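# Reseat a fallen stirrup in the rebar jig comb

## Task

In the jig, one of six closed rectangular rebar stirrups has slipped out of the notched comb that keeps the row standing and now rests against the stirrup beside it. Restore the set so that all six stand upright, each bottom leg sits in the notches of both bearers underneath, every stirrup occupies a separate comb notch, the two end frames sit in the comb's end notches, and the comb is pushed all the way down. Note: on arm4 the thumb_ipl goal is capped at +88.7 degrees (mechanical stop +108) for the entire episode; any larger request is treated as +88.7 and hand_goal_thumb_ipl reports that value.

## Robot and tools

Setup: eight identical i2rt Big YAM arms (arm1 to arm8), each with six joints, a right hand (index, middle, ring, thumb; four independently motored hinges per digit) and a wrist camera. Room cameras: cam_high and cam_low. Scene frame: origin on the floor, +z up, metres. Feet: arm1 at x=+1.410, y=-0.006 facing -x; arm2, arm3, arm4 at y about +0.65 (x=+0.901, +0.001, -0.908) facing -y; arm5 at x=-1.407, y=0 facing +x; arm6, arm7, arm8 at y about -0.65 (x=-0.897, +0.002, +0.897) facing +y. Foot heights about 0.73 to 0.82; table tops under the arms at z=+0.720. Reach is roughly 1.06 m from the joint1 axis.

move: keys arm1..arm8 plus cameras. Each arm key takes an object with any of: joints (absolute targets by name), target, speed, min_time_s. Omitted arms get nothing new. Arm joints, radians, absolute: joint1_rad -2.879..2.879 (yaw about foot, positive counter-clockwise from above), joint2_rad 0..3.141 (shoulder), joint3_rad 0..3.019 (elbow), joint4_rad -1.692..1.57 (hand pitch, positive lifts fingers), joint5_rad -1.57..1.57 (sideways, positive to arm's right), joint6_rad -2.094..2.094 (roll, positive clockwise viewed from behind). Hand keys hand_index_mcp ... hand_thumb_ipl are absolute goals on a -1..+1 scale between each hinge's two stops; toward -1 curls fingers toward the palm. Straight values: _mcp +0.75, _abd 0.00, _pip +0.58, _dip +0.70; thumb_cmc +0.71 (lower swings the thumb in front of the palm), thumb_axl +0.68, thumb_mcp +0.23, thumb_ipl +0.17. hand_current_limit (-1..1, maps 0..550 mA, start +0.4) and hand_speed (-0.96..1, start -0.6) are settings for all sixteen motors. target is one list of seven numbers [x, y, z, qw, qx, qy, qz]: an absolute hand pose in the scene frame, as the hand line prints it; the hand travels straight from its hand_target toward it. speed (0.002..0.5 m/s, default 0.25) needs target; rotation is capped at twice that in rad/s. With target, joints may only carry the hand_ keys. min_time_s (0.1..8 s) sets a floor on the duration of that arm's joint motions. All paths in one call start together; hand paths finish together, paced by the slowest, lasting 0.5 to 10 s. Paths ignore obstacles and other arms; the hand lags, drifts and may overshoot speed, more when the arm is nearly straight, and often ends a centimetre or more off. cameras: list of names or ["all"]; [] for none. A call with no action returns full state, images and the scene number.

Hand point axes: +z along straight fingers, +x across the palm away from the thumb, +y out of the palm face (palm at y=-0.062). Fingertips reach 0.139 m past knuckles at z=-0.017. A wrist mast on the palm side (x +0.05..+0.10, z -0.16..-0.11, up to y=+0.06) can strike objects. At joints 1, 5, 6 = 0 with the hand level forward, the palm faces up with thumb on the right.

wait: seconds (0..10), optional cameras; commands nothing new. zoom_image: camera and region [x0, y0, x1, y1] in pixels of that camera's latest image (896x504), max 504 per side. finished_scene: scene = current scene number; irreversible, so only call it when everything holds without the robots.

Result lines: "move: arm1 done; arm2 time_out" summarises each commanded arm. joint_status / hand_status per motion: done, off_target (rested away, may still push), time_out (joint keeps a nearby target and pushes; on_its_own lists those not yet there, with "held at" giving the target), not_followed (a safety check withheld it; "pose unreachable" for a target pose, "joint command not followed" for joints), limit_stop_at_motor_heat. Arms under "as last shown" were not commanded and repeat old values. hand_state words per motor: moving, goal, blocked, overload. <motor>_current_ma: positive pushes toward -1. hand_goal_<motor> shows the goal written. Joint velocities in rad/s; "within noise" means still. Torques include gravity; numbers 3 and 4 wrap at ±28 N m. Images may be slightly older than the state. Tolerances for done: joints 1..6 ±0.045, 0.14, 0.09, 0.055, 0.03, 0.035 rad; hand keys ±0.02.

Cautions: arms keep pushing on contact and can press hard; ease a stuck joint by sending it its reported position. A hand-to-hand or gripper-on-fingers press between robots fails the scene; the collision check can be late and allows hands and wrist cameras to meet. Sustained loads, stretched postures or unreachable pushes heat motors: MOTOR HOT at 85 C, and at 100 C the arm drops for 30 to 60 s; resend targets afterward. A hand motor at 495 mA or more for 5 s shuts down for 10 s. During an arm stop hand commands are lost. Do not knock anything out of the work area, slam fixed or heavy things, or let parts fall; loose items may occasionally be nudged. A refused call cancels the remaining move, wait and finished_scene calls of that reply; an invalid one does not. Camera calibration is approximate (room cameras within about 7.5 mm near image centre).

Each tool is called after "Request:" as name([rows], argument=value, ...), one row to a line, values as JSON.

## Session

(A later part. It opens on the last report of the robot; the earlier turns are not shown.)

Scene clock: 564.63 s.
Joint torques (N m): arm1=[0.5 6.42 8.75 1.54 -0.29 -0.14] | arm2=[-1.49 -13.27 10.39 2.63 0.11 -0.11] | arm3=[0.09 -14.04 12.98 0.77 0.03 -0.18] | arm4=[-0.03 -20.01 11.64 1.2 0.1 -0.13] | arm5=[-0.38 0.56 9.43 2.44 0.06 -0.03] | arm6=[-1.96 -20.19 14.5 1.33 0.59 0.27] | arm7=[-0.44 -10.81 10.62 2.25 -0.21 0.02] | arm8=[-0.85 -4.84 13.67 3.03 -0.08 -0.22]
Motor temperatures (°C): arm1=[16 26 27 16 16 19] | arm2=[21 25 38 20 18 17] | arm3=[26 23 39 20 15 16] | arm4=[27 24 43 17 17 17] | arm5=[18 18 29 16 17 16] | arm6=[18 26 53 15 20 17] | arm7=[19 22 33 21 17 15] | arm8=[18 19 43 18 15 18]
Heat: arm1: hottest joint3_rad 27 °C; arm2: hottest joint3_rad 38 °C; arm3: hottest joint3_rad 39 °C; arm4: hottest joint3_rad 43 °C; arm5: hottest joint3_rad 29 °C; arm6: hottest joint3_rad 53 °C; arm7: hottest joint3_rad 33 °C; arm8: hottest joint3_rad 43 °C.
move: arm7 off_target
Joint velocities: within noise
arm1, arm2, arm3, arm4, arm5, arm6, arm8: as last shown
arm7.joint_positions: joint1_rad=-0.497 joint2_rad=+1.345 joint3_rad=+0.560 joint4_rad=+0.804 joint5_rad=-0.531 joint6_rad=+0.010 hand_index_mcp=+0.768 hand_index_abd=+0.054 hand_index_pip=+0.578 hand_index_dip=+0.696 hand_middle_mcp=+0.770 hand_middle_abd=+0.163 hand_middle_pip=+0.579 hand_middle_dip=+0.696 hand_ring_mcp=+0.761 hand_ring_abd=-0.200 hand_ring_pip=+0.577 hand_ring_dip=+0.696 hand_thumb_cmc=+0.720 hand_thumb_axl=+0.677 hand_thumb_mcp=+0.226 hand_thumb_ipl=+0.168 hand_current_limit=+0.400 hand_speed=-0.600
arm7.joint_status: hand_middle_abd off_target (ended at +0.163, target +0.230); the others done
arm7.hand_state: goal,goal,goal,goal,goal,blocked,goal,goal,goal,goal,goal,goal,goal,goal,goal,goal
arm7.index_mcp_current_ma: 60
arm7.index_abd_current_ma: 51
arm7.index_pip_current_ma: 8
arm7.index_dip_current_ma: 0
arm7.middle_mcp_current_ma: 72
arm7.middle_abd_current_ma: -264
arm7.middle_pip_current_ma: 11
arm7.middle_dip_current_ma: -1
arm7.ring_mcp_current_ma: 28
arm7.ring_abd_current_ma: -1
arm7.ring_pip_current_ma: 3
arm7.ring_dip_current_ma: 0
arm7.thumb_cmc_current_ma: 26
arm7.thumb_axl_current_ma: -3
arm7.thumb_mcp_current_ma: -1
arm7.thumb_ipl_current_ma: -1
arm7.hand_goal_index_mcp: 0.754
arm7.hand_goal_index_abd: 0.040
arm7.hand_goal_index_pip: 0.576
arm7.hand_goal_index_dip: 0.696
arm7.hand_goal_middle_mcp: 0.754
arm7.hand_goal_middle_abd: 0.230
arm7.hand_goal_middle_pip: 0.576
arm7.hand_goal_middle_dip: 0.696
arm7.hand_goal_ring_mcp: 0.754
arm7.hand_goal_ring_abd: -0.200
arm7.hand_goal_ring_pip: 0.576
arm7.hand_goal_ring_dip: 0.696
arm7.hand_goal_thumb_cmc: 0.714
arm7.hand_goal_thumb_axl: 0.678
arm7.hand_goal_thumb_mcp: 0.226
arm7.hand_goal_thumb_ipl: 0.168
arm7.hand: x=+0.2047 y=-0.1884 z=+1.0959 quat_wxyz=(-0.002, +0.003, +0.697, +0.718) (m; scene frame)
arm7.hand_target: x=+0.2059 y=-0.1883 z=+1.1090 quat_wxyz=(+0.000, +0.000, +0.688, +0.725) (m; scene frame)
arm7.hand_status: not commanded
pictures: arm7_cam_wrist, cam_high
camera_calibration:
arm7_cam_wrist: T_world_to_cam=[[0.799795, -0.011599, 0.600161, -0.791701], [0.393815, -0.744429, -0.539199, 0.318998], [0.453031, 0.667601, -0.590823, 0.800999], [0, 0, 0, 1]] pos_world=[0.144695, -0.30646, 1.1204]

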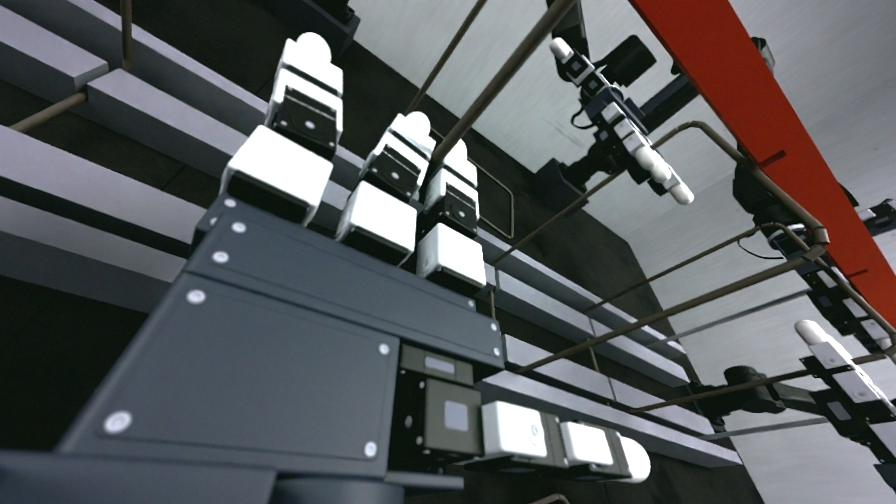

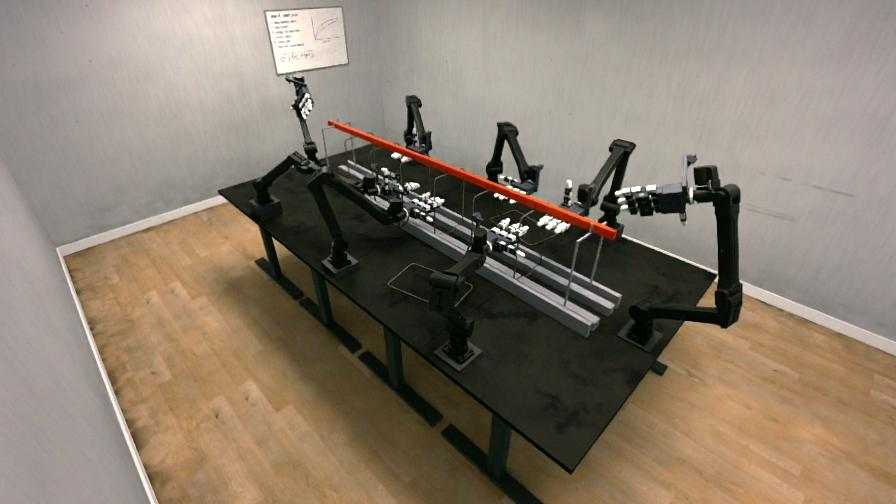

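Request:
move(arm2={"joints":{"joint4_rad":0.53,"joint3_rad":1.07},"min_time_s":1.0}, cameras=["cam_high","arm3_cam_wrist","arm7_cam_wrist"])

Request:
zoom_image(camera="cam_high", region=[425, 165, 455, 195])

Request:
zoom_image(camera="arm3_cam_wrist", region=[624, 212, 648, 236])

Request:
zoom_image(camera="arm3_cam_wrist", region=[430, 10, 490, 70])

Request:
zoom_image(camera="arm7_cam_wrist", region=[730, 120, 830, 220])

Scene clock: 569.50 s.
Joint torques (N m): arm1=[0.5 5.71 8.79 1.81 -0.35 -0.13] | arm2=[-1.44 -13.57 11.25 5.71 0.11 -0.12] | arm3=[0.03 -13.98 12.98 0.77 0.03 -0.18] | arm4=[0.15 -20.25 11.43 1.29 0.06 -0.08] | arm5=[-0.32 0.56 9.43 2.44 0.06 -0.03] | arm6=[-1.96 -20.19 14.49 1.32 0.59 0.27] | arm7=[-0.5 -10.58 10.59 2.24 -0.21 0.02] | arm8=[-0.73 -4.84 13.65 2.97 -0.09 -0.21]
Motor temperatures (°C): arm1=[16 26 27 16 16 19] | arm2=[21 25 38 20 18 17] | arm3=[26 23 39 20 15 16] | arm4=[26 24 43 17 17 17] | arm5=[18 18 29 16 17 16] | arm6=[18 26 54 15 20 17] | arm7=[18 22 33 21 17 15] | arm8=[18 19 43 18 15 18]
Heat: arm1: hottest joint3_rad 27 °C; arm2: hottest joint3_rad 38 °C; arm3: hottest joint3_rad 39 °C; arm4: hottest joint3_rad 43 °C; arm5: hottest joint3_rad 29 °C; arm6: hottest joint3_rad 54 °C; arm7: hottest joint3_rad 33 °C; arm8: hottest joint3_rad 43 °C.
move: arm2 time_out
Joint velocities: within noise
arm1.joint_positions: joint1_rad=-0.255 joint2_rad=+0.577 joint3_rad=+1.767 joint4_rad=-1.583 joint5_rad=-0.468 joint6_rad=+0.886 hand_index_mcp=+0.755 hand_index_abd=+0.001 hand_index_pip=+0.577 hand_index_dip=+0.696 hand_middle_mcp=+0.755 hand_middle_abd=+0.001 hand_middle_pip=+0.577 hand_middle_dip=+0.696 hand_ring_mcp=+0.756 hand_ring_abd=+0.001 hand_ring_pip=+0.577 hand_ring_dip=+0.696 hand_thumb_cmc=+0.715 hand_thumb_axl=+0.677 hand_thumb_mcp=+0.226 hand_thumb_ipl=+0.168 hand_current_limit=+0.400 hand_speed=-0.600
arm1.joint_status: not commanded
arm1.hand_state: goal,goal,goal,goal,goal,goal,goal,goal,goal,goal,goal,goal,goal,goal,goal,goal
arm1.index_mcp_current_ma: 0
arm1.index_abd_current_ma: 0
arm1.index_pip_current_ma: 0
arm1.index_dip_current_ma: 0
arm1.middle_mcp_current_ma: 0
arm1.middle_abd_current_ma: 0
arm1.middle_pip_current_ma: 0
arm1.middle_dip_current_ma: 0
arm1.ring_mcp_current_ma: 0
arm1.ring_abd_current_ma: 0
arm1.ring_pip_current_ma: 0
arm1.ring_dip_current_ma: 0
arm1.thumb_cmc_current_ma: 0
arm1.thumb_axl_current_ma: 0
arm1.thumb_mcp_current_ma: 0
arm1.thumb_ipl_current_ma: 0
arm1.hand_goal_index_mcp: 0.754
arm1.hand_goal_index_abd: 0.000
arm1.hand_goal_index_pip: 0.576
arm1.hand_goal_index_dip: 0.696
arm1.hand_goal_middle_mcp: 0.754
arm1.hand_goal_middle_abd: 0.000
arm1.hand_goal_middle_pip: 0.576
arm1.hand_goal_middle_dip: 0.696
arm1.hand_goal_ring_mcp: 0.754
arm1.hand_goal_ring_abd: 0.000
arm1.hand_goal_ring_pip: 0.576
arm1.hand_goal_ring_dip: 0.696
arm1.hand_goal_thumb_cmc: 0.714
arm1.hand_goal_thumb_axl: 0.678
arm1.hand_goal_thumb_mcp: 0.226
arm1.hand_goal_thumb_ipl: 0.168
arm1.hand: x=+1.2665 y=+0.0303 z=+1.4081 quat_wxyz=(+0.568, +0.297, -0.764, -0.067) (m; scene frame)
arm1.hand_target: x=+1.2701 y=+0.0299 z=+1.4197 quat_wxyz=(+0.573, +0.298, -0.760, -0.075) (m; scene frame)
arm1.hand_status: not commanded
arm2.joint_positions: joint1_rad=+0.075 joint2_rad=+1.518 joint3_rad=+1.040 joint4_rad=+0.469 joint5_rad=+0.058 joint6_rad=+0.007 hand_index_mcp=+0.776 hand_index_abd=+0.001 hand_index_pip=+0.577 hand_index_dip=+0.696 hand_middle_mcp=+0.773 hand_middle_abd=+0.001 hand_middle_pip=+0.577 hand_middle_dip=+0.696 hand_ring_mcp=+0.772 hand_ring_abd=+0.001 hand_ring_pip=+0.577 hand_ring_dip=+0.696 hand_thumb_cmc=-0.568 hand_thumb_axl=+0.677 hand_thumb_mcp=+0.226 hand_thumb_ipl=+0.168 hand_current_limit=+0.400 hand_speed=-0.600
arm2.joint_status: joint4_rad time_out (moved +0.031 of +0.092); the others done
arm2.hand_state: blocked,goal,goal,goal,goal,goal,goal,goal,goal,goal,goal,goal,goal,goal,goal,goal
arm2.index_mcp_current_ma: 10
arm2.index_abd_current_ma: 0
arm2.index_pip_current_ma: 0
arm2.index_dip_current_ma: 0
arm2.middle_mcp_current_ma: 8
arm2.middle_abd_current_ma: 0
arm2.middle_pip_current_ma: 0
arm2.middle_dip_current_ma: 0
arm2.ring_mcp_current_ma: 7
arm2.ring_abd_current_ma: 0
arm2.ring_pip_current_ma: 0
arm2.ring_dip_current_ma: 0
arm2.thumb_cmc_current_ma: 0
arm2.thumb_axl_current_ma: 0
arm2.thumb_mcp_current_ma: 0
arm2.thumb_ipl_current_ma: 0
arm2.hand_goal_index_mcp: 0.754
arm2.hand_goal_index_abd: 0.000
arm2.hand_goal_index_pip: 0.576
arm2.hand_goal_index_dip: 0.696
arm2.hand_goal_middle_mcp: 0.754
arm2.hand_goal_middle_abd: 0.000
arm2.hand_goal_middle_pip: 0.576
arm2.hand_goal_middle_dip: 0.696
arm2.hand_goal_ring_mcp: 0.754
arm2.hand_goal_ring_abd: 0.000
arm2.hand_goal_ring_pip: 0.576
arm2.hand_goal_ring_dip: 0.696
arm2.hand_goal_thumb_cmc: -0.570
arm2.hand_goal_thumb_axl: 0.678
arm2.hand_goal_thumb_mcp: 0.226
arm2.hand_goal_thumb_ipl: 0.168
arm2.on_its_own: joint4_rad reads +0.469 and still pushes toward +0.530 since a time_out
arm2.hand: x=+0.9203 y=-0.0026 z=+1.2430 quat_wxyz=(+0.705, +0.709, +0.007, +0.003) (m; scene frame)
arm2.hand_target: x=+0.9115 y=+0.0068 z=+1.2868 quat_wxyz=(+0.742, +0.670, +0.003, -0.004) (m; scene frame)
arm2.hand_status: not commanded
arm3.joint_positions: joint1_rad=+1.087 joint2_rad=+1.883 joint3_rad=+1.388 joint4_rad=+0.471 joint5_rad=+1.048 joint6_rad=+0.016 hand_index_mcp=+0.764 hand_index_abd=-0.056 hand_index_pip=+0.577 hand_index_dip=+0.696 hand_middle_mcp=+0.764 hand_middle_abd=+0.052 hand_middle_pip=+0.577 hand_middle_dip=+0.696 hand_ring_mcp=+0.762 hand_ring_abd=-0.197 hand_ring_pip=+0.577 hand_ring_dip=+0.696 hand_thumb_cmc=+0.722 hand_thumb_axl=+0.677 hand_thumb_mcp=+0.226 hand_thumb_ipl=+0.168 hand_current_limit=+0.400 hand_speed=-0.600
arm3.joint_status: not commanded
arm3.hand_state: goal,blocked,goal,goal,goal,blocked,goal,goal,goal,goal,goal,goal,goal,goal,goal,goal
arm3.index_mcp_current_ma: 24
arm3.index_abd_current_ma: 117
arm3.index_pip_current_ma: 1
arm3.index_dip_current_ma: 0
arm3.middle_mcp_current_ma: 24
arm3.middle_abd_current_ma: -131
arm3.middle_pip_current_ma: 2
arm3.middle_dip_current_ma: 0
arm3.ring_mcp_current_ma: 18
arm3.ring_abd_current_ma: 5
arm3.ring_pip_current_ma: 1
arm3.ring_dip_current_ma: 0
arm3.thumb_cmc_current_ma: 17
arm3.thumb_axl_current_ma: -1
arm3.thumb_mcp_current_ma: 0
arm3.thumb_ipl_current_ma: 0
arm3.hand_goal_index_mcp: 0.754
arm3.hand_goal_index_abd: -0.100
arm3.hand_goal_index_pip: 0.576
arm3.hand_goal_index_dip: 0.696
arm3.hand_goal_middle_mcp: 0.754
arm3.hand_goal_middle_abd: 0.100
arm3.hand_goal_middle_pip: 0.576
arm3.hand_goal_middle_dip: 0.696
arm3.hand_goal_ring_mcp: 0.754
arm3.hand_goal_ring_abd: -0.200
arm3.hand_goal_ring_pip: 0.576
arm3.hand_goal_ring_dip: 0.696
arm3.hand_goal_thumb_cmc: 0.714
arm3.hand_goal_thumb_axl: 0.678
arm3.hand_goal_thumb_mcp: 0.226
arm3.hand_goal_thumb_ipl: 0.168
arm3.hand: x=+0.5090 y=+0.1846 z=+1.1705 quat_wxyz=(+0.708, +0.707, +0.000, +0.005) (m; scene frame)
arm3.hand_target: x=+0.5193 y=+0.1747 z=+1.1676 quat_wxyz=(+0.707, +0.707, +0.000, +0.000) (m; scene frame)
arm3.hand_status: not commanded
arm4.joint_positions: joint1_rad=+1.097 joint2_rad=+1.908 joint3_rad=+1.321 joint4_rad=+0.585 joint5_rad=+1.085 joint6_rad=-0.010 hand_index_mcp=+0.761 hand_index_abd=-0.097 hand_index_pip=+0.578 hand_index_dip=+0.697 hand_middle_mcp=+0.758 hand_middle_abd=+0.086 hand_middle_pip=+0.576 hand_middle_dip=+0.697 hand_ring_mcp=+0.761 hand_ring_abd=-0.197 hand_ring_pip=+0.577 hand_ring_dip=+0.696 hand_thumb_cmc=-0.567 hand_thumb_axl=+0.677 hand_thumb_mcp=+0.226 hand_thumb_ipl=+0.168 hand_current_limit=+0.400 hand_speed=-0.600
arm4.joint_status: not commanded
arm4.hand_state: goal,goal,goal,goal,goal,goal,goal,goal,goal,goal,goal,goal,goal,goal,goal,goal
arm4.index_mcp_current_ma: 30
arm4.index_abd_current_ma: 9
arm4.index_pip_current_ma: 8
arm4.index_dip_current_ma: 3
arm4.middle_mcp_current_ma: 17
arm4.middle_abd_current_ma: -49
arm4.middle_pip_current_ma: 1
arm4.middle_dip_current_ma: 2
arm4.ring_mcp_current_ma: 29
arm4.ring_abd_current_ma: 9
arm4.ring_pip_current_ma: 2
arm4.ring_dip_current_ma: 0
arm4.thumb_cmc_current_ma: 9
arm4.thumb_axl_current_ma: -3
arm4.thumb_mcp_current_ma: -1
arm4.thumb_ipl_current_ma: -1
arm4.hand_goal_index_mcp: 0.754
arm4.hand_goal_index_abd: -0.100
arm4.hand_goal_index_pip: 0.576
arm4.hand_goal_index_dip: 0.696
arm4.hand_goal_middle_mcp: 0.754
arm4.hand_goal_middle_abd: 0.100
arm4.hand_goal_middle_pip: 0.576
arm4.hand_goal_middle_dip: 0.696
arm4.hand_goal_ring_mcp: 0.754
arm4.hand_goal_ring_abd: -0.200
arm4.hand_goal_ring_pip: 0.576
arm4.hand_goal_ring_dip: 0.696
arm4.hand_goal_thumb_cmc: -0.570
arm4.hand_goal_thumb_axl: 0.678
arm4.hand_goal_thumb_mcp: 0.226
arm4.hand_goal_thumb_ipl: 0.168
arm4.hand: x=-0.4037 y=+0.1881 z=+1.1524 quat_wxyz=(+0.704, +0.710, -0.003, -0.005) (m; scene frame)
arm4.hand_target: x=-0.3871 y=+0.1908 z=+1.1608 quat_wxyz=(+0.707, +0.707, +0.000, +0.000) (m; scene frame)
arm4.hand_status: not commanded
arm5.joint_positions: joint1_rad=-0.432 joint2_rad=+0.645 joint3_rad=+1.439 joint4_rad=-1.339 joint5_rad=-0.024 joint6_rad=+1.060 hand_index_mcp=+0.755 hand_index_abd=+0.000 hand_index_pip=+0.577 hand_index_dip=+0.696 hand_middle_mcp=+0.755 hand_middle_abd=+0.000 hand_middle_pip=+0.577 hand_middle_dip=+0.696 hand_ring_mcp=+0.755 hand_ring_abd=+0.000 hand_ring_pip=+0.577 hand_ring_dip=+0.696 hand_thumb_cmc=+0.715 hand_thumb_axl=+0.677 hand_thumb_mcp=+0.226 hand_thumb_ipl=+0.168 hand_current_limit=+0.400 hand_speed=-0.600
arm5.joint_status: not commanded
arm5.hand_state: goal,goal,goal,goal,goal,goal,goal,goal,goal,goal,goal,goal,goal,goal,goal,goal
arm5.index_mcp_current_ma: 2
arm5.index_abd_current_ma: 0
arm5.index_pip_current_ma: 1
arm5.index_dip_current_ma: 0
arm5.middle_mcp_current_ma: 2
arm5.middle_abd_current_ma: 0
arm5.middle_pip_current_ma: 1
arm5.middle_dip_current_ma: 0
arm5.ring_mcp_current_ma: 2
arm5.ring_abd_current_ma: 0
arm5.ring_pip_current_ma: 1
arm5.ring_dip_current_ma: 0
arm5.thumb_cmc_current_ma: 2
arm5.thumb_axl_current_ma: -1
arm5.thumb_mcp_current_ma: 0
arm5.thumb_ipl_current_ma: -1
arm5.hand_goal_index_mcp: 0.754
arm5.hand_goal_index_abd: 0.000
arm5.hand_goal_index_pip: 0.576
arm5.hand_goal_index_dip: 0.696
arm5.hand_goal_middle_mcp: 0.754
arm5.hand_goal_middle_abd: 0.000
arm5.hand_goal_middle_pip: 0.576
arm5.hand_goal_middle_dip: 0.696
arm5.hand_goal_ring_mcp: 0.754
arm5.hand_goal_ring_abd: 0.000
arm5.hand_goal_ring_pip: 0.576
arm5.hand_goal_ring_dip: 0.696
arm5.hand_goal_thumb_cmc: 0.714
arm5.hand_goal_thumb_axl: 0.678
arm5.hand_goal_thumb_mcp: 0.226
arm5.hand_goal_thumb_ipl: 0.168
arm5.hand: x=-1.2037 y=-0.1706 z=+1.3222 quat_wxyz=(+0.202, +0.869, +0.061, +0.447) (m; scene frame)
arm5.hand_target: x=-1.2070 y=-0.1693 z=+1.3377 quat_wxyz=(+0.209, +0.860, +0.061, +0.461) (m; scene frame)
arm5.hand_status: not commanded
arm6.joint_positions: joint1_rad=-1.102 joint2_rad=+2.511 joint3_rad=+2.271 joint4_rad=+0.223 joint5_rad=-0.696 joint6_rad=-0.023 hand_index_mcp=+0.761 hand_index_abd=-0.095 hand_index_pip=+0.579 hand_index_dip=+0.696 hand_middle_mcp=+0.776 hand_middle_abd=+0.096 hand_middle_pip=+0.579 hand_middle_dip=+0.696 hand_ring_mcp=-0.499 hand_ring_abd=-0.201 hand_ring_pip=-0.199 hand_ring_dip=+0.696 hand_thumb_cmc=-0.571 hand_thumb_axl=+0.677 hand_thumb_mcp=+0.226 hand_thumb_ipl=+0.168 hand_current_limit=+0.400 hand_speed=-0.600
arm6.joint_status: not commanded
arm6.hand_state: goal,blocked,goal,goal,blocked,blocked,goal,goal,goal,goal,goal,goal,goal,goal,goal,goal
arm6.index_mcp_current_ma: 1
arm6.index_abd_current_ma: 10
arm6.index_pip_current_ma: 0
arm6.index_dip_current_ma: 0
arm6.middle_mcp_current_ma: 11
arm6.middle_abd_current_ma: -9
arm6.middle_pip_current_ma: 0
arm6.middle_dip_current_ma: 0
arm6.ring_mcp_current_ma: 0
arm6.ring_abd_current_ma: 0
arm6.ring_pip_current_ma: 0
arm6.ring_dip_current_ma: 0
arm6.thumb_cmc_current_ma: 0
arm6.thumb_axl_current_ma: 0
arm6.thumb_mcp_current_ma: 0
arm6.thumb_ipl_current_ma: 0
arm6.hand_goal_index_mcp: 0.754
arm6.hand_goal_index_abd: -0.120
arm6.hand_goal_index_pip: 0.576
arm6.hand_goal_index_dip: 0.696
arm6.hand_goal_middle_mcp: 0.754
arm6.hand_goal_middle_abd: 0.120
arm6.hand_goal_middle_pip: 0.576
arm6.hand_goal_middle_dip: 0.696
arm6.hand_goal_ring_mcp: -0.500
arm6.hand_goal_ring_abd: -0.200
arm6.hand_goal_ring_pip: -0.200
arm6.hand_goal_ring_dip: 0.696
arm6.hand_goal_thumb_cmc: -0.570
arm6.hand_goal_thumb_axl: 0.678
arm6.hand_goal_thumb_mcp: 0.226
arm6.hand_goal_thumb_ipl: 0.168
arm6.hand: x=-0.0874 y=-0.1272 z=+1.0971 quat_wxyz=(+0.136, +0.138, +0.697, +0.690) (m; scene frame)
arm6.hand_target: x=-0.0624 y=-0.1490 z=+1.0954 quat_wxyz=(+0.153, +0.154, +0.690, +0.690) (m; scene frame)
arm6.hand_status: not commanded
arm7: as last shown
arm8.joint_positions: joint1_rad=+0.413 joint2_rad=+0.957 joint3_rad=+0.597 joint4_rad=+0.357 joint5_rad=+0.419 joint6_rad=-0.013 hand_index_mcp=+0.763 hand_index_abd=-0.027 hand_index_pip=+0.577 hand_index_dip=+0.696 hand_middle_mcp=+0.762 hand_middle_abd=+0.059 hand_middle_pip=+0.577 hand_middle_dip=+0.696 hand_ring_mcp=+0.761 hand_ring_abd=-0.197 hand_ring_pip=+0.577 hand_ring_dip=+0.696 hand_thumb_cmc=+0.721 hand_thumb_axl=+0.677 hand_thumb_mcp=+0.225 hand_thumb_ipl=+0.168 hand_current_limit=+0.400 hand_speed=-0.600
arm8.joint_status: not commanded
arm8.hand_state: goal,blocked,goal,goal,goal,blocked,goal,goal,goal,goal,goal,goal,goal,goal,goal,goal
arm8.index_mcp_current_ma: 45
arm8.index_abd_current_ma: 202
arm8.index_pip_current_ma: 4
arm8.index_dip_current_ma: 0
arm8.middle_mcp_current_ma: 43
arm8.middle_abd_current_ma: -178
arm8.middle_pip_current_ma: 4
arm8.middle_dip_current_ma: 0
arm8.ring_mcp_current_ma: 38
arm8.ring_abd_current_ma: 14
arm8.ring_pip_current_ma: 4
arm8.ring_dip_current_ma: 0
arm8.thumb_cmc_current_ma: 33
arm8.thumb_axl_current_ma: -4
arm8.thumb_mcp_current_ma: -4
arm8.thumb_ipl_current_ma: -2
arm8.hand_goal_index_mcp: 0.754
arm8.hand_goal_index_abd: -0.074
arm8.hand_goal_index_pip: 0.576
arm8.hand_goal_index_dip: 0.696
arm8.hand_goal_middle_mcp: 0.754
arm8.hand_goal_middle_abd: 0.100
arm8.hand_goal_middle_pip: 0.576
arm8.hand_goal_middle_dip: 0.696
arm8.hand_goal_ring_mcp: 0.754
arm8.hand_goal_ring_abd: -0.200
arm8.hand_goal_ring_pip: 0.576
arm8.hand_goal_ring_dip: 0.696
arm8.hand_goal_thumb_cmc: 0.714
arm8.hand_goal_thumb_axl: 0.678
arm8.hand_goal_thumb_mcp: 0.226
arm8.hand_goal_thumb_ipl: 0.168
arm8.hand: x=+0.7930 y=-0.2054 z=+1.1632 quat_wxyz=(+0.003, -0.011, +0.706, +0.708) (m; scene frame)
arm8.hand_target: x=+0.7969 y=-0.2021 z=+1.1961 quat_wxyz=(+0.000, +0.000, +0.685, +0.728) (m; scene frame)
arm8.hand_status: not commanded
pictures: arm3_cam_wrist, arm7_cam_wrist, cam_high
camera_calibration:
arm3_cam_wrist: T_world_to_cam=[[-0.772972, 0.0494343, 0.632512, -0.330132], [-0.422369, 0.703824, -0.571171, 0.705602], [-0.473412, -0.708652, -0.523156, 1.11718], [0, 0, 0, 1]] pos_world=[0.571727, 0.311391, 1.19629]
arm7_cam_wrist: T_world_to_cam=[[0.799795, -0.011599, 0.600161, -0.791701], [0.393815, -0.744429, -0.539199, 0.318998], [0.453031, 0.667601, -0.590823, 0.800999], [0, 0, 0, 1]] pos_world=[0.144695, -0.30646, 1.1204]

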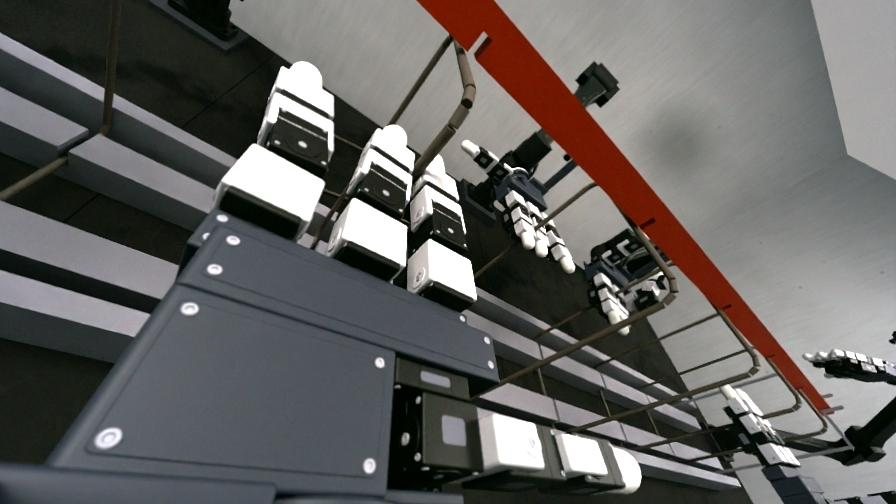

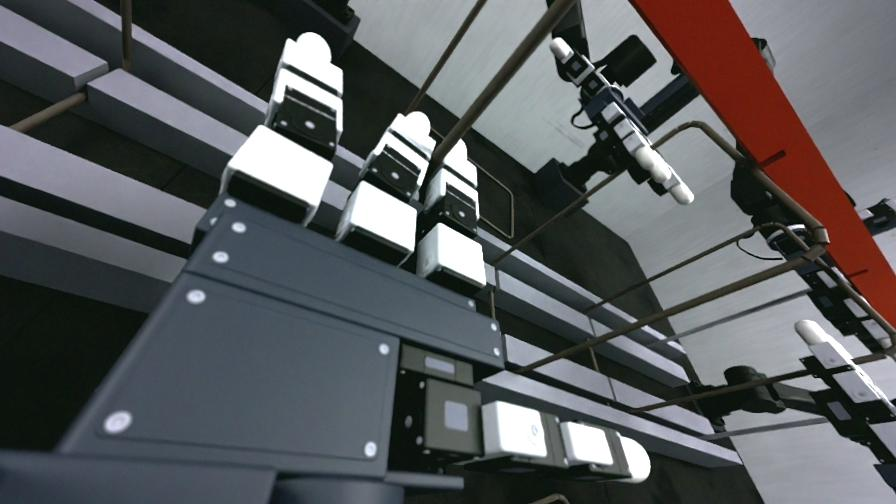

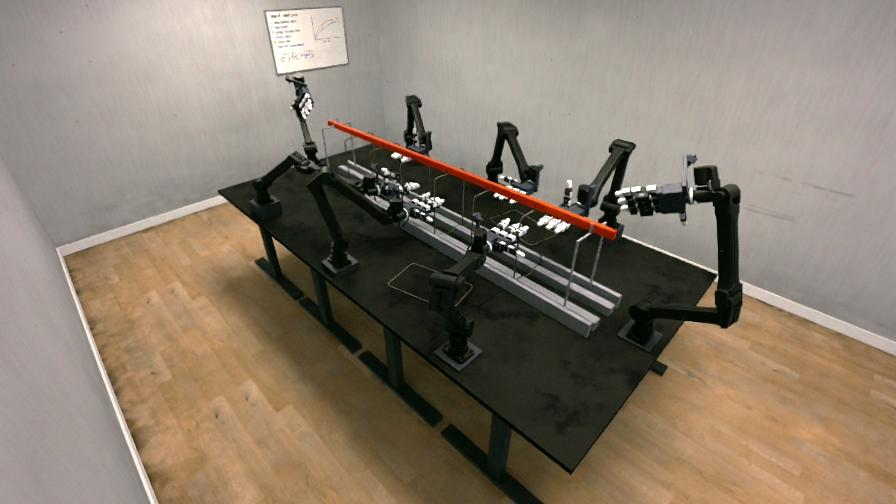

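Scaled by 16.800.

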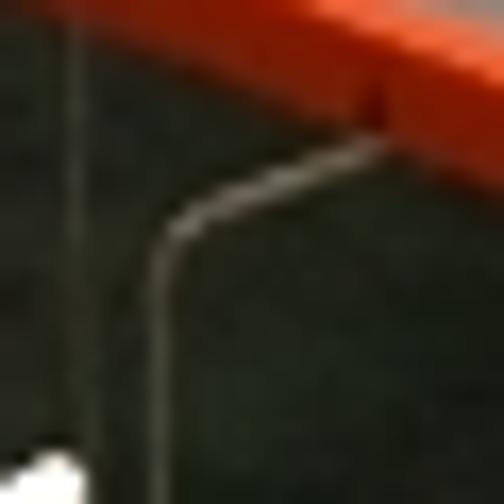

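Scaled by 21.000.

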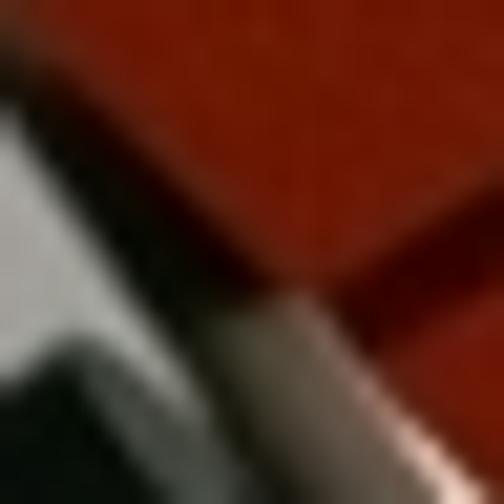

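Scaled by 8.400.

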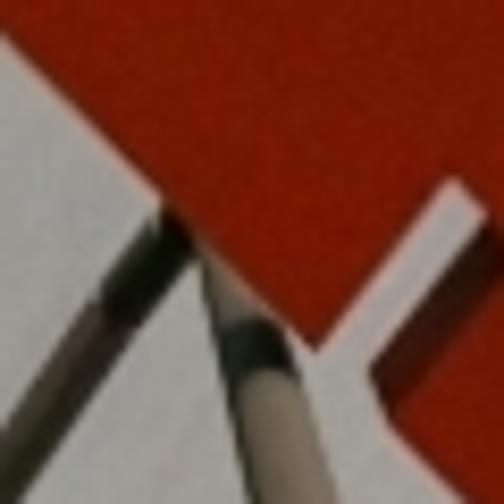

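Scaled by 5.040.

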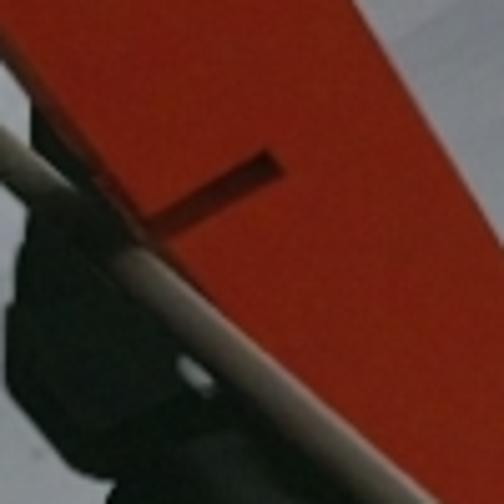

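Request:
move(arm2={"joints":{"joint4_rad":0.43,"joint3_rad":1.06},"min_time_s":1.0}, arm7={"joints":{"hand_index_abd":0.01,"hand_middle_abd":0.20}}, cameras=["arm3_cam_wrist"])

Request:
zoom_image(camera="arm3_cam_wrist", region=[430, 10, 490, 70])

Request:
zoom_image(camera="arm3_cam_wrist", region=[624, 212, 648, 236])

Scene clock: 572.27 s.
Joint torques (N m): arm1=[0.85 5.66 8.72 1.7 -0.33 -0.12] | arm2=[-1.44 -13.1 10.58 2.61 0.11 -0.12] | arm3=[0.09 -13.98 12.97 0.77 0.03 -0.18] | arm4=[-0.32 -19.25 11.55 0.98 0.12 -0.14] | arm5=[-0.32 0.56 9.42 2.44 0.06 -0.03] | arm6=[-1.96 -20.19 14.5 1.32 0.59 0.27] | arm7=[-0.62 -10.81 10.59 2.28 -0.2 0.03] | arm8=[-0.91 -4.78 13.67 2.97 -0.09 -0.21]
Motor temperatures (°C): arm1=[16 26 28 16 16 19] | arm2=[21 25 38 20 18 17] | arm3=[26 23 39 20 15 16] | arm4=[26 24 43 17 17 17] | arm5=[18 18 29 16 17 16] | arm6=[18 26 54 15 20 17] | arm7=[18 22 33 21 17 15] | arm8=[18 19 43 18 15 18]
Heat: arm1: hottest joint3_rad 28 °C; arm2: hottest joint3_rad 38 °C; arm3: hottest joint3_rad 39 °C; arm4: hottest joint3_rad 43 °C; arm5: hottest joint3_rad 29 °C; arm6: hottest joint3_rad 54 °C; arm7: hottest joint3_rad 33 °C; arm8: hottest joint3_rad 43 °C.
move: arm2 done; arm7 off_target
Joint velocities: within noise
arm1, arm3, arm4, arm5, arm6, arm8: as last shown
arm2.joint_positions: joint1_rad=+0.075 joint2_rad=+1.513 joint3_rad=+1.040 joint4_rad=+0.439 joint5_rad=+0.058 joint6_rad=+0.007 hand_index_mcp=+0.774 hand_index_abd=+0.001 hand_index_pip=+0.577 hand_index_dip=+0.696 hand_middle_mcp=+0.773 hand_middle_abd=+0.001 hand_middle_pip=+0.577 hand_middle_dip=+0.696 hand_ring_mcp=+0.772 hand_ring_abd=+0.001 hand_ring_pip=+0.577 hand_ring_dip=+0.696 hand_thumb_cmc=-0.568 hand_thumb_axl=+0.677 hand_thumb_mcp=+0.226 hand_thumb_ipl=+0.168 hand_current_limit=+0.400 hand_speed=-0.600
arm2.joint_status: all done
arm2.hand_state: goal,goal,goal,goal,goal,goal,goal,goal,goal,goal,goal,goal,goal,goal,goal,goal
arm2.index_mcp_current_ma: 9
arm2.index_abd_current_ma: 0
arm2.index_pip_current_ma: 0
arm2.index_dip_current_ma: 0
arm2.middle_mcp_current_ma: 8
arm2.middle_abd_current_ma: 0
arm2.middle_pip_current_ma: 0
arm2.middle_dip_current_ma: 0
arm2.ring_mcp_current_ma: 7
arm2.ring_abd_current_ma: 0
arm2.ring_pip_current_ma: 0
arm2.ring_dip_current_ma: 0
arm2.thumb_cmc_current_ma: 0
arm2.thumb_axl_current_ma: 0
arm2.thumb_mcp_current_ma: 0
arm2.thumb_ipl_current_ma: 0
arm2.hand_goal_index_mcp: 0.754
arm2.hand_goal_index_abd: 0.000
arm2.hand_goal_index_pip: 0.576
arm2.hand_goal_index_dip: 0.696
arm2.hand_goal_middle_mcp: 0.754
arm2.hand_goal_middle_abd: 0.000
arm2.hand_goal_middle_pip: 0.576
arm2.hand_goal_middle_dip: 0.696
arm2.hand_goal_ring_mcp: 0.754
arm2.hand_goal_ring_abd: 0.000
arm2.hand_goal_ring_pip: 0.576
arm2.hand_goal_ring_dip: 0.696
arm2.hand_goal_thumb_cmc: -0.570
arm2.hand_goal_thumb_axl: 0.678
arm2.hand_goal_thumb_mcp: 0.226
arm2.hand_goal_thumb_ipl: 0.168
arm2.hand: x=+0.9203 y=-0.0035 z=+1.2388 quat_wxyz=(+0.696, +0.718, +0.008, +0.002) (m; scene frame)
arm2.hand_target: x=+0.9116 y=-0.0022 z=+1.2569 quat_wxyz=(+0.704, +0.710, +0.006, -0.007) (m; scene frame)
arm2.hand_status: not commanded
arm7.joint_positions: joint1_rad=-0.497 joint2_rad=+1.345 joint3_rad=+0.560 joint4_rad=+0.804 joint5_rad=-0.531 joint6_rad=+0.010 hand_index_mcp=+0.768 hand_index_abd=+0.052 hand_index_pip=+0.578 hand_index_dip=+0.696 hand_middle_mcp=+0.770 hand_middle_abd=+0.162 hand_middle_pip=+0.579 hand_middle_dip=+0.696 hand_ring_mcp=+0.761 hand_ring_abd=-0.200 hand_ring_pip=+0.577 hand_ring_dip=+0.696 hand_thumb_cmc=+0.720 hand_thumb_axl=+0.677 hand_thumb_mcp=+0.226 hand_thumb_ipl=+0.168 hand_current_limit=+0.400 hand_speed=-0.600
arm7.joint_status: hand_index_abd off_target (ended at +0.052, target +0.010); hand_middle_abd off_target (ended at +0.162, target +0.200)
arm7.hand_state: goal,blocked,goal,goal,goal,blocked,goal,goal,goal,goal,goal,goal,goal,goal,goal,goal
arm7.index_mcp_current_ma: 60
arm7.index_abd_current_ma: 159
arm7.index_pip_current_ma: 8
arm7.index_dip_current_ma: 0
arm7.middle_mcp_current_ma: 72
arm7.middle_abd_current_ma: -145
arm7.middle_pip_current_ma: 11
arm7.middle_dip_current_ma: -1
arm7.ring_mcp_current_ma: 28
arm7.ring_abd_current_ma: -1
arm7.ring_pip_current_ma: 3
arm7.ring_dip_current_ma: 0
arm7.thumb_cmc_current_ma: 26
arm7.thumb_axl_current_ma: -3
arm7.thumb_mcp_current_ma: -1
arm7.thumb_ipl_current_ma: -1
arm7.hand_goal_index_mcp: 0.754
arm7.hand_goal_index_abd: 0.010
arm7.hand_goal_index_pip: 0.576
arm7.hand_goal_index_dip: 0.696
arm7.hand_goal_middle_mcp: 0.754
arm7.hand_goal_middle_abd: 0.200
arm7.hand_goal_middle_pip: 0.576
arm7.hand_goal_middle_dip: 0.696
arm7.hand_goal_ring_mcp: 0.754
arm7.hand_goal_ring_abd: -0.200
arm7.hand_goal_ring_pip: 0.576
arm7.hand_goal_ring_dip: 0.696
arm7.hand_goal_thumb_cmc: 0.714
arm7.hand_goal_thumb_axl: 0.678
arm7.hand_goal_thumb_mcp: 0.226
arm7.hand_goal_thumb_ipl: 0.168
arm7.hand: x=+0.2047 y=-0.1884 z=+1.0959 quat_wxyz=(-0.002, +0.003, +0.697, +0.718) (m; scene frame)
arm7.hand_target: x=+0.2059 y=-0.1883 z=+1.1090 quat_wxyz=(+0.000, +0.000, +0.688, +0.725) (m; scene frame)
arm7.hand_status: not commanded
pictures: arm3_cam_wrist
camera_calibration:
arm3_cam_wrist: T_world_to_cam=[[-0.772972, 0.0494343, 0.632512, -0.330132], [-0.422369, 0.703824, -0.571171, 0.705602], [-0.473412, -0.708652, -0.523156, 1.11718], [0, 0, 0, 1]] pos_world=[0.571727, 0.311391, 1.19629]

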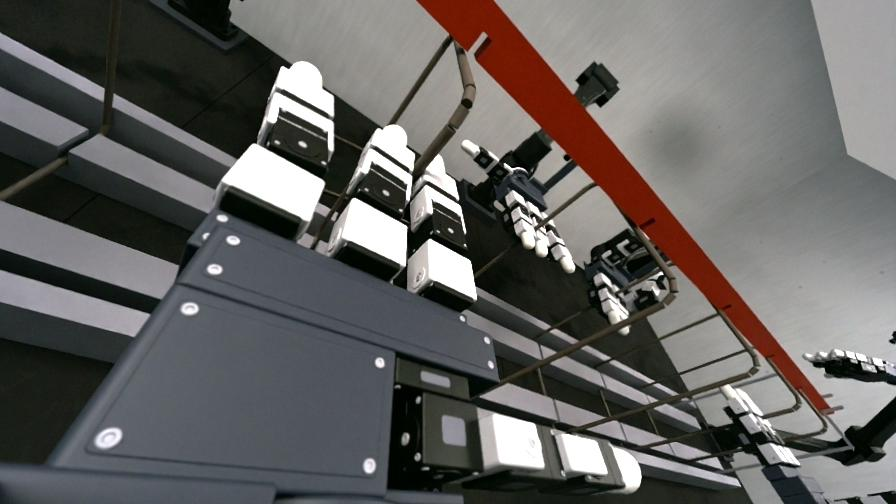

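Scaled by 8.400.

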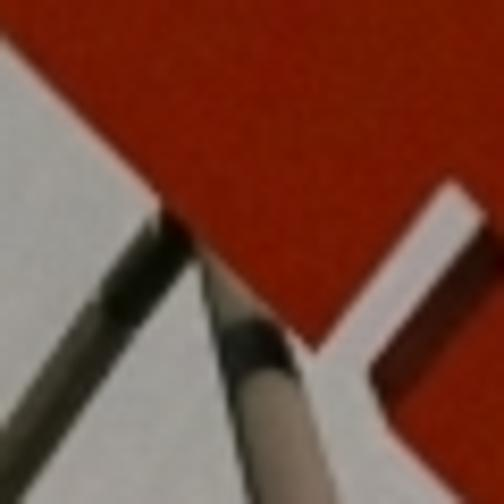

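Scaled by 21.000.

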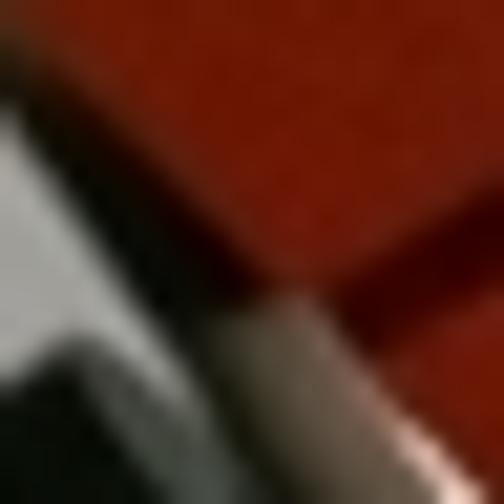

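Request:
move(arm2={"joints":{"joint4_rad":0.56,"joint3_rad":1.08},"min_time_s":1.0}, cameras=["cam_high","arm3_cam_wrist"])

Request:
zoom_image(camera="cam_high", region=[425, 165, 455, 195])

Request:
zoom_image(camera="arm3_cam_wrist", region=[624, 212, 648, 236])

Request:
zoom_image(camera="arm3_cam_wrist", region=[430, 10, 490, 70])

Scene clock: 577.50 s.
Joint torques (N m): arm1=[0.56 6.01 8.83 1.69 -0.34 -0.12] | arm2=[-1.38 -14.15 11.97 6.05 0.1 -0.11] | arm3=[0.09 -13.92 12.98 0.77 0.03 -0.18] | arm4=[0.21 -20.01 11.74 1.01 0.11 -0.11] | arm5=[-0.32 0.56 9.43 2.44 0.06 -0.03] | arm6=[-1.96 -20.19 14.49 1.32 0.59 0.27] | arm7=[-0.67 -10.81 10.61 2.24 -0.2 0.02] | arm8=[-0.85 -4.84 13.68 2.99 -0.09 -0.22]
Motor temperatures (°C): arm1=[16 26 28 16 16 19] | arm2=[21 26 39 20 18 17] | arm3=[26 23 40 20 15 16] | arm4=[26 24 43 17 17 17] | arm5=[18 18 29 16 17 16] | arm6=[18 26 54 15 20 17] | arm7=[18 22 33 21 17 15] | arm8=[18 19 43 18 15 18]
Heat: arm1: hottest joint3_rad 28 °C; arm2: hottest joint3_rad 39 °C; arm3: hottest joint3_rad 40 °C; arm4: hottest joint3_rad 43 °C; arm5: hottest joint3_rad 29 °C; arm6: hottest joint3_rad 54 °C; arm7: hottest joint3_rad 33 °C; arm8: hottest joint3_rad 43 °C.
move: arm2 time_out
Joint velocities: within noise
arm1, arm3, arm4, arm5, arm6, arm7, arm8: as last shown
arm2.joint_positions: joint1_rad=+0.075 joint2_rad=+1.526 joint3_rad=+1.040 joint4_rad=+0.491 joint5_rad=+0.058 joint6_rad=+0.007 hand_index_mcp=+0.775 hand_index_abd=+0.001 hand_index_pip=+0.577 hand_index_dip=+0.696 hand_middle_mcp=+0.773 hand_middle_abd=+0.001 hand_middle_pip=+0.577 hand_middle_dip=+0.696 hand_ring_mcp=+0.772 hand_ring_abd=+0.001 hand_ring_pip=+0.577 hand_ring_dip=+0.696 hand_thumb_cmc=-0.568 hand_thumb_axl=+0.677 hand_thumb_mcp=+0.226 hand_thumb_ipl=+0.168 hand_current_limit=+0.400 hand_speed=-0.600
arm2.joint_status: joint4_rad time_out (moved +0.053 of +0.121); the others done
arm2.hand_state: blocked,goal,goal,goal,goal,goal,goal,goal,goal,goal,goal,goal,goal,goal,goal,goal
arm2.index_mcp_current_ma: 10
arm2.index_abd_current_ma: 0
arm2.index_pip_current_ma: 0
arm2.index_dip_current_ma: 0
arm2.middle_mcp_current_ma: 8
arm2.middle_abd_current_ma: 0
arm2.middle_pip_current_ma: 0
arm2.middle_dip_current_ma: 0
arm2.ring_mcp_current_ma: 7
arm2.ring_abd_current_ma: 0
arm2.ring_pip_current_ma: 0
arm2.ring_dip_current_ma: 0
arm2.thumb_cmc_current_ma: 0
arm2.thumb_axl_current_ma: 0
arm2.thumb_mcp_current_ma: 0
arm2.thumb_ipl_current_ma: 0
arm2.hand_goal_index_mcp: 0.754
arm2.hand_goal_index_abd: 0.000
arm2.hand_goal_index_pip: 0.576
arm2.hand_goal_index_dip: 0.696
arm2.hand_goal_middle_mcp: 0.754
arm2.hand_goal_middle_abd: 0.000
arm2.hand_goal_middle_pip: 0.576
arm2.hand_goal_middle_dip: 0.696
arm2.hand_goal_ring_mcp: 0.754
arm2.hand_goal_ring_abd: 0.000
arm2.hand_goal_ring_pip: 0.576
arm2.hand_goal_ring_dip: 0.696
arm2.hand_goal_thumb_cmc: -0.570
arm2.hand_goal_thumb_axl: 0.678
arm2.hand_goal_thumb_mcp: 0.226
arm2.hand_goal_thumb_ipl: 0.168
arm2.on_its_own: joint4_rad reads +0.491 and still pushes toward +0.560 since a time_out
arm2.hand: x=+0.9204 y=-0.0029 z=+1.2436 quat_wxyz=(+0.710, +0.704, +0.007, +0.003) (m; scene frame)
arm2.hand_target: x=+0.9114 y=+0.0098 z=+1.2997 quat_wxyz=(+0.756, +0.655, +0.003, -0.003) (m; scene frame)
arm2.hand_status: not commanded
arm7.middle_abd_current_ma: -144
pictures: arm3_cam_wrist, cam_high
camera_calibration:
arm3_cam_wrist: T_world_to_cam=[[-0.772972, 0.0494343, 0.632512, -0.330132], [-0.422369, 0.703824, -0.571171, 0.705602], [-0.473412, -0.708652, -0.523156, 1.11718], [0, 0, 0, 1]] pos_world=[0.571727, 0.311391, 1.19629]

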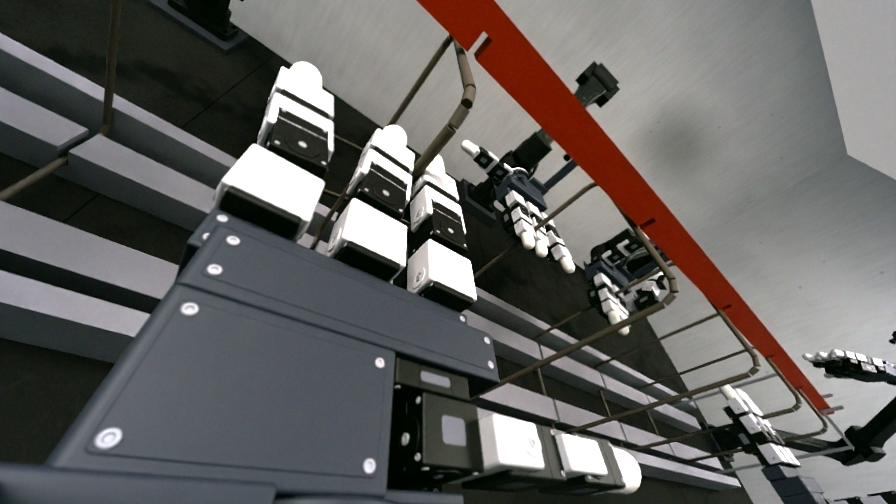

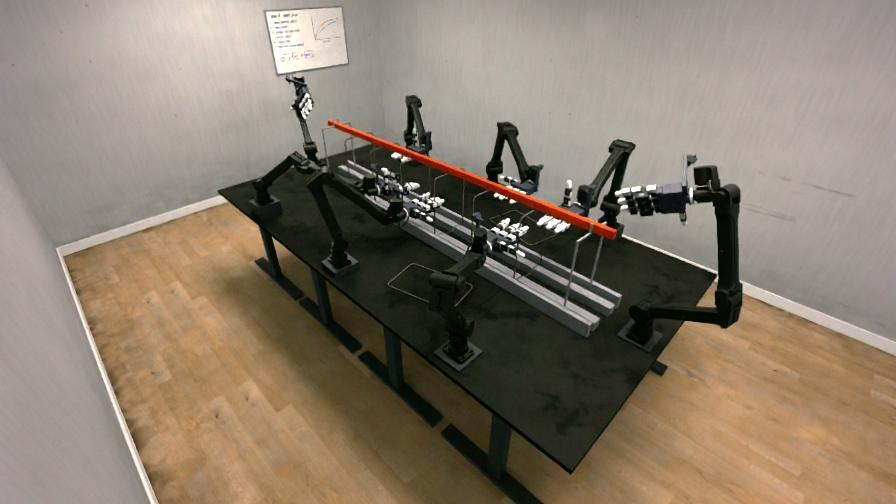

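Scaled by 16.800.

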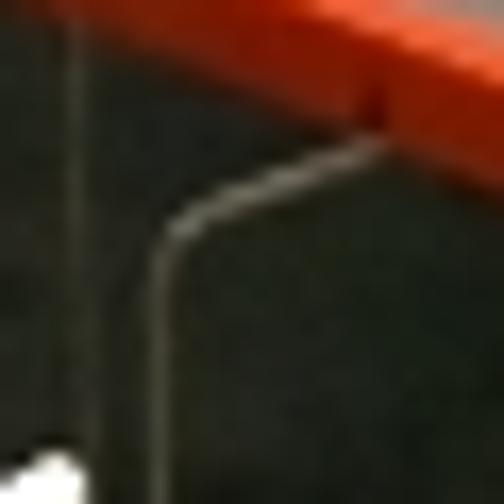

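Scaled by 21.000.

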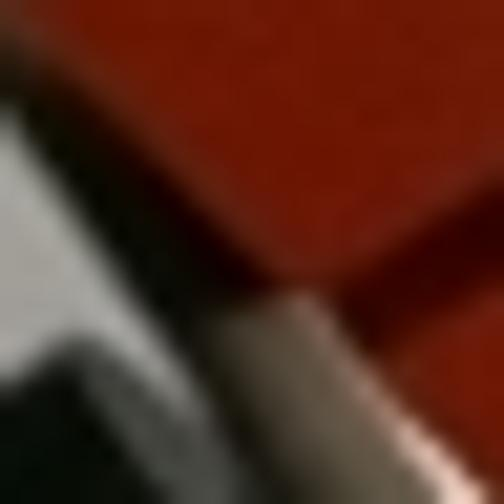

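Scaled by 8.400.

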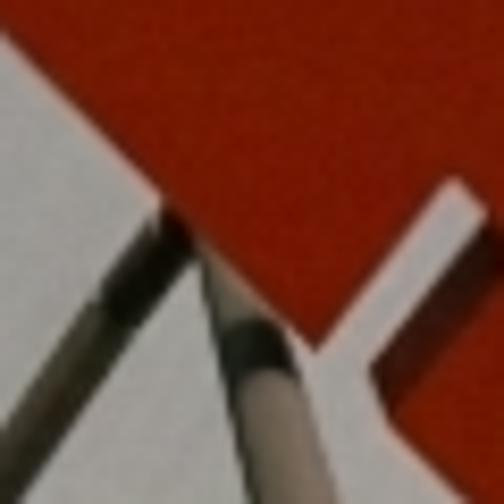

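Request:
move(arm7={"joints":{"hand_middle_abd":0.20}}, cameras=["arm1_cam_wrist","arm4_cam_wrist"])

Request:
zoom_image(camera="arm1_cam_wrist", region=[440, 0, 640, 180])

Request:
zoom_image(camera="arm4_cam_wrist", region=[480, 0, 540, 60])

Scene clock: 579.97 s.
Joint torques (N m): arm1=[0.15 5.54 8.79 1.8 -0.35 -0.17] | arm2=[-1.44 -14.15 11.99 6.04 0.11 -0.11] | arm3=[0.09 -13.98 12.98 0.76 0.03 -0.18] | arm4=[0.38 -19.43 11.63 1.31 0.15 -0.12] | arm5=[-0.32 0.56 9.43 2.44 0.06 -0.03] | arm6=[-2.02 -20.19 14.52 1.32 0.59 0.27] | arm7=[-0.73 -10.81 10.62 2.25 -0.21 0.03] | arm8=[-0.79 -4.89 13.67 2.95 -0.09 -0.21]
Motor temperatures (°C): arm1=[16 26 28 16 16 19] | arm2=[21 26 39 21 18 17] | arm3=[26 23 40 20 15 16] | arm4=[26 24 43 17 17 17] | arm5=[18 18 29 16 17 16] | arm6=[18 26 54 15 20 17] | arm7=[18 22 33 21 17 15] | arm8=[18 19 43 18 15 18]
Heat: arm1: hottest joint3_rad 28 °C; arm2: hottest joint3_rad 39 °C; arm3: hottest joint3_rad 40 °C; arm4: hottest joint3_rad 43 °C; arm5: hottest joint3_rad 29 °C; arm6: hottest joint3_rad 54 °C; arm7: hottest joint3_rad 33 °C; arm8: hottest joint3_rad 43 °C.
move: arm7 off_target
Joint velocities: within noise
arm1, arm2, arm3, arm4, arm5, arm6, arm8: as last shown
arm2.on_its_own: joint4_rad reads +0.491 and still pushes toward +0.560 since a time_out
arm7.joint_positions: joint1_rad=-0.497 joint2_rad=+1.345 joint3_rad=+0.560 joint4_rad=+0.804 joint5_rad=-0.531 joint6_rad=+0.010 hand_index_mcp=+0.768 hand_index_abd=+0.052 hand_index_pip=+0.578 hand_index_dip=+0.696 hand_middle_mcp=+0.770 hand_middle_abd=+0.162 hand_middle_pip=+0.579 hand_middle_dip=+0.696 hand_ring_mcp=+0.761 hand_ring_abd=-0.200 hand_ring_pip=+0.577 hand_ring_dip=+0.696 hand_thumb_cmc=+0.720 hand_thumb_axl=+0.677 hand_thumb_mcp=+0.226 hand_thumb_ipl=+0.168 hand_current_limit=+0.400 hand_speed=-0.600
arm7.joint_status: hand_middle_abd off_target (ended at +0.162, target +0.200)
arm7.hand_state: goal,blocked,goal,goal,goal,blocked,goal,goal,goal,goal,goal,goal,goal,goal,goal,goal
arm7.index_mcp_current_ma: 60
arm7.index_abd_current_ma: 159
arm7.index_pip_current_ma: 8
arm7.index_dip_current_ma: 0
arm7.middle_mcp_current_ma: 72
arm7.middle_abd_current_ma: -144
arm7.middle_pip_current_ma: 11
arm7.middle_dip_current_ma: -1
arm7.ring_mcp_current_ma: 28
arm7.ring_abd_current_ma: -1
arm7.ring_pip_current_ma: 3
arm7.ring_dip_current_ma: 0
arm7.thumb_cmc_current_ma: 26
arm7.thumb_axl_current_ma: -3
arm7.thumb_mcp_current_ma: -1
arm7.thumb_ipl_current_ma: -1
arm7.hand_goal_index_mcp: 0.754
arm7.hand_goal_index_abd: 0.010
arm7.hand_goal_index_pip: 0.576
arm7.hand_goal_index_dip: 0.696
arm7.hand_goal_middle_mcp: 0.754
arm7.hand_goal_middle_abd: 0.200
arm7.hand_goal_middle_pip: 0.576
arm7.hand_goal_middle_dip: 0.696
arm7.hand_goal_ring_mcp: 0.754
arm7.hand_goal_ring_abd: -0.200
arm7.hand_goal_ring_pip: 0.576
arm7.hand_goal_ring_dip: 0.696
arm7.hand_goal_thumb_cmc: 0.714
arm7.hand_goal_thumb_axl: 0.678
arm7.hand_goal_thumb_mcp: 0.226
arm7.hand_goal_thumb_ipl: 0.168
arm7.hand: x=+0.2047 y=-0.1884 z=+1.0959 quat_wxyz=(-0.002, +0.003, +0.697, +0.718) (m; scene frame)
arm7.hand_target: x=+0.2059 y=-0.1883 z=+1.1090 quat_wxyz=(+0.000, +0.000, +0.688, +0.725) (m; scene frame)
arm7.hand_status: not commanded
pictures: arm1_cam_wrist, arm4_cam_wrist
camera_calibration:
arm1_cam_wrist: T_world_to_cam=[[-0.109755, 0.921923, -0.3715, 0.667466], [0.951173, -0.0110612, -0.308461, -0.821081], [-0.288487, -0.387215, -0.875694, 1.73065], [0, 0, 0, 1]] pos_world=[1.35352, 0.0456996, 1.51021]
arm4_cam_wrist: T_world_to_cam=[[-0.782791, 0.0379993, 0.621123, -1.01006], [-0.413637, 0.713936, -0.564977, 0.306158], [-0.464911, -0.699179, -0.543145, 0.697172], [0, 0, 0, 1]] pos_world=[-0.339906, 0.307252, 1.17901]

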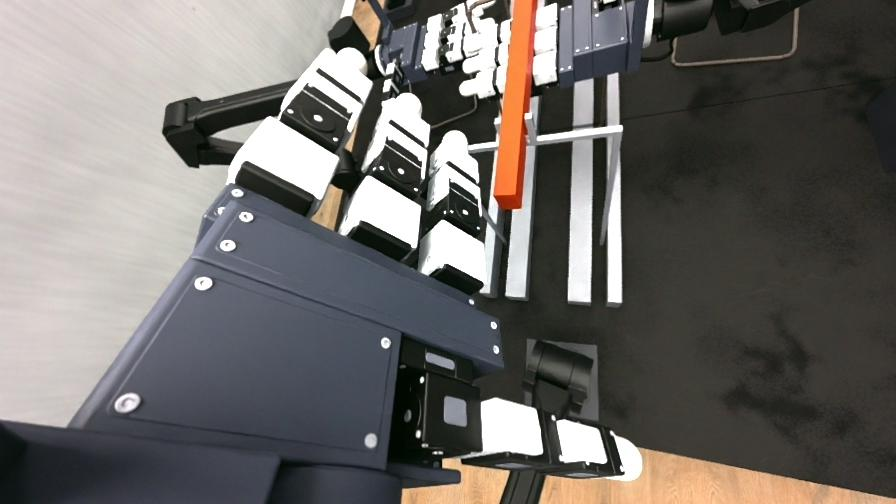

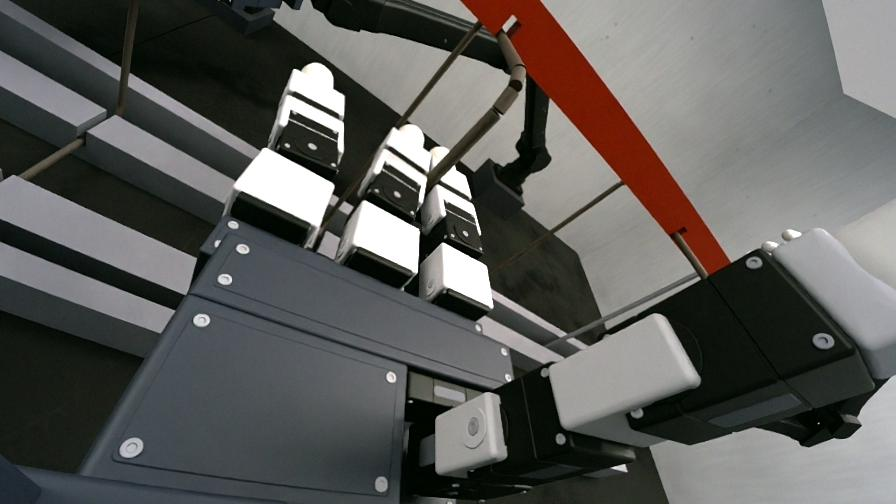

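Scaled by 2.520.

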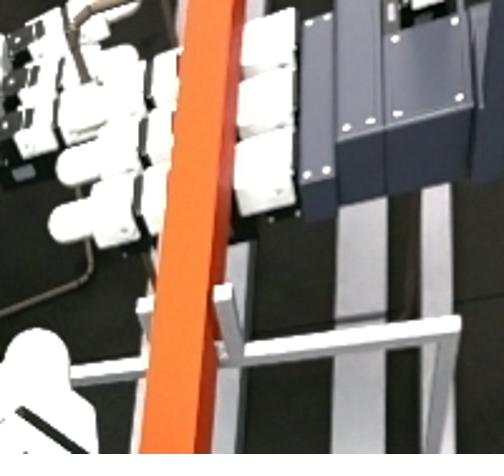

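Scaled by 8.400.

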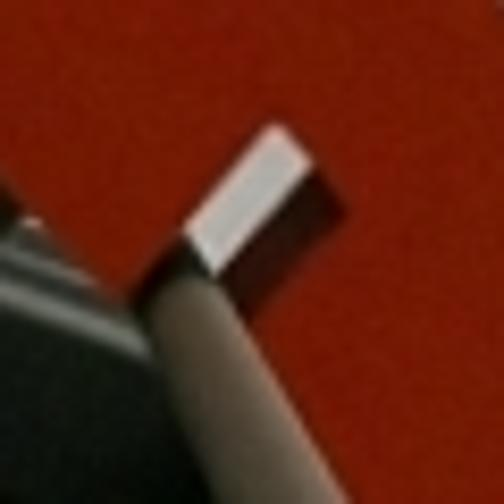

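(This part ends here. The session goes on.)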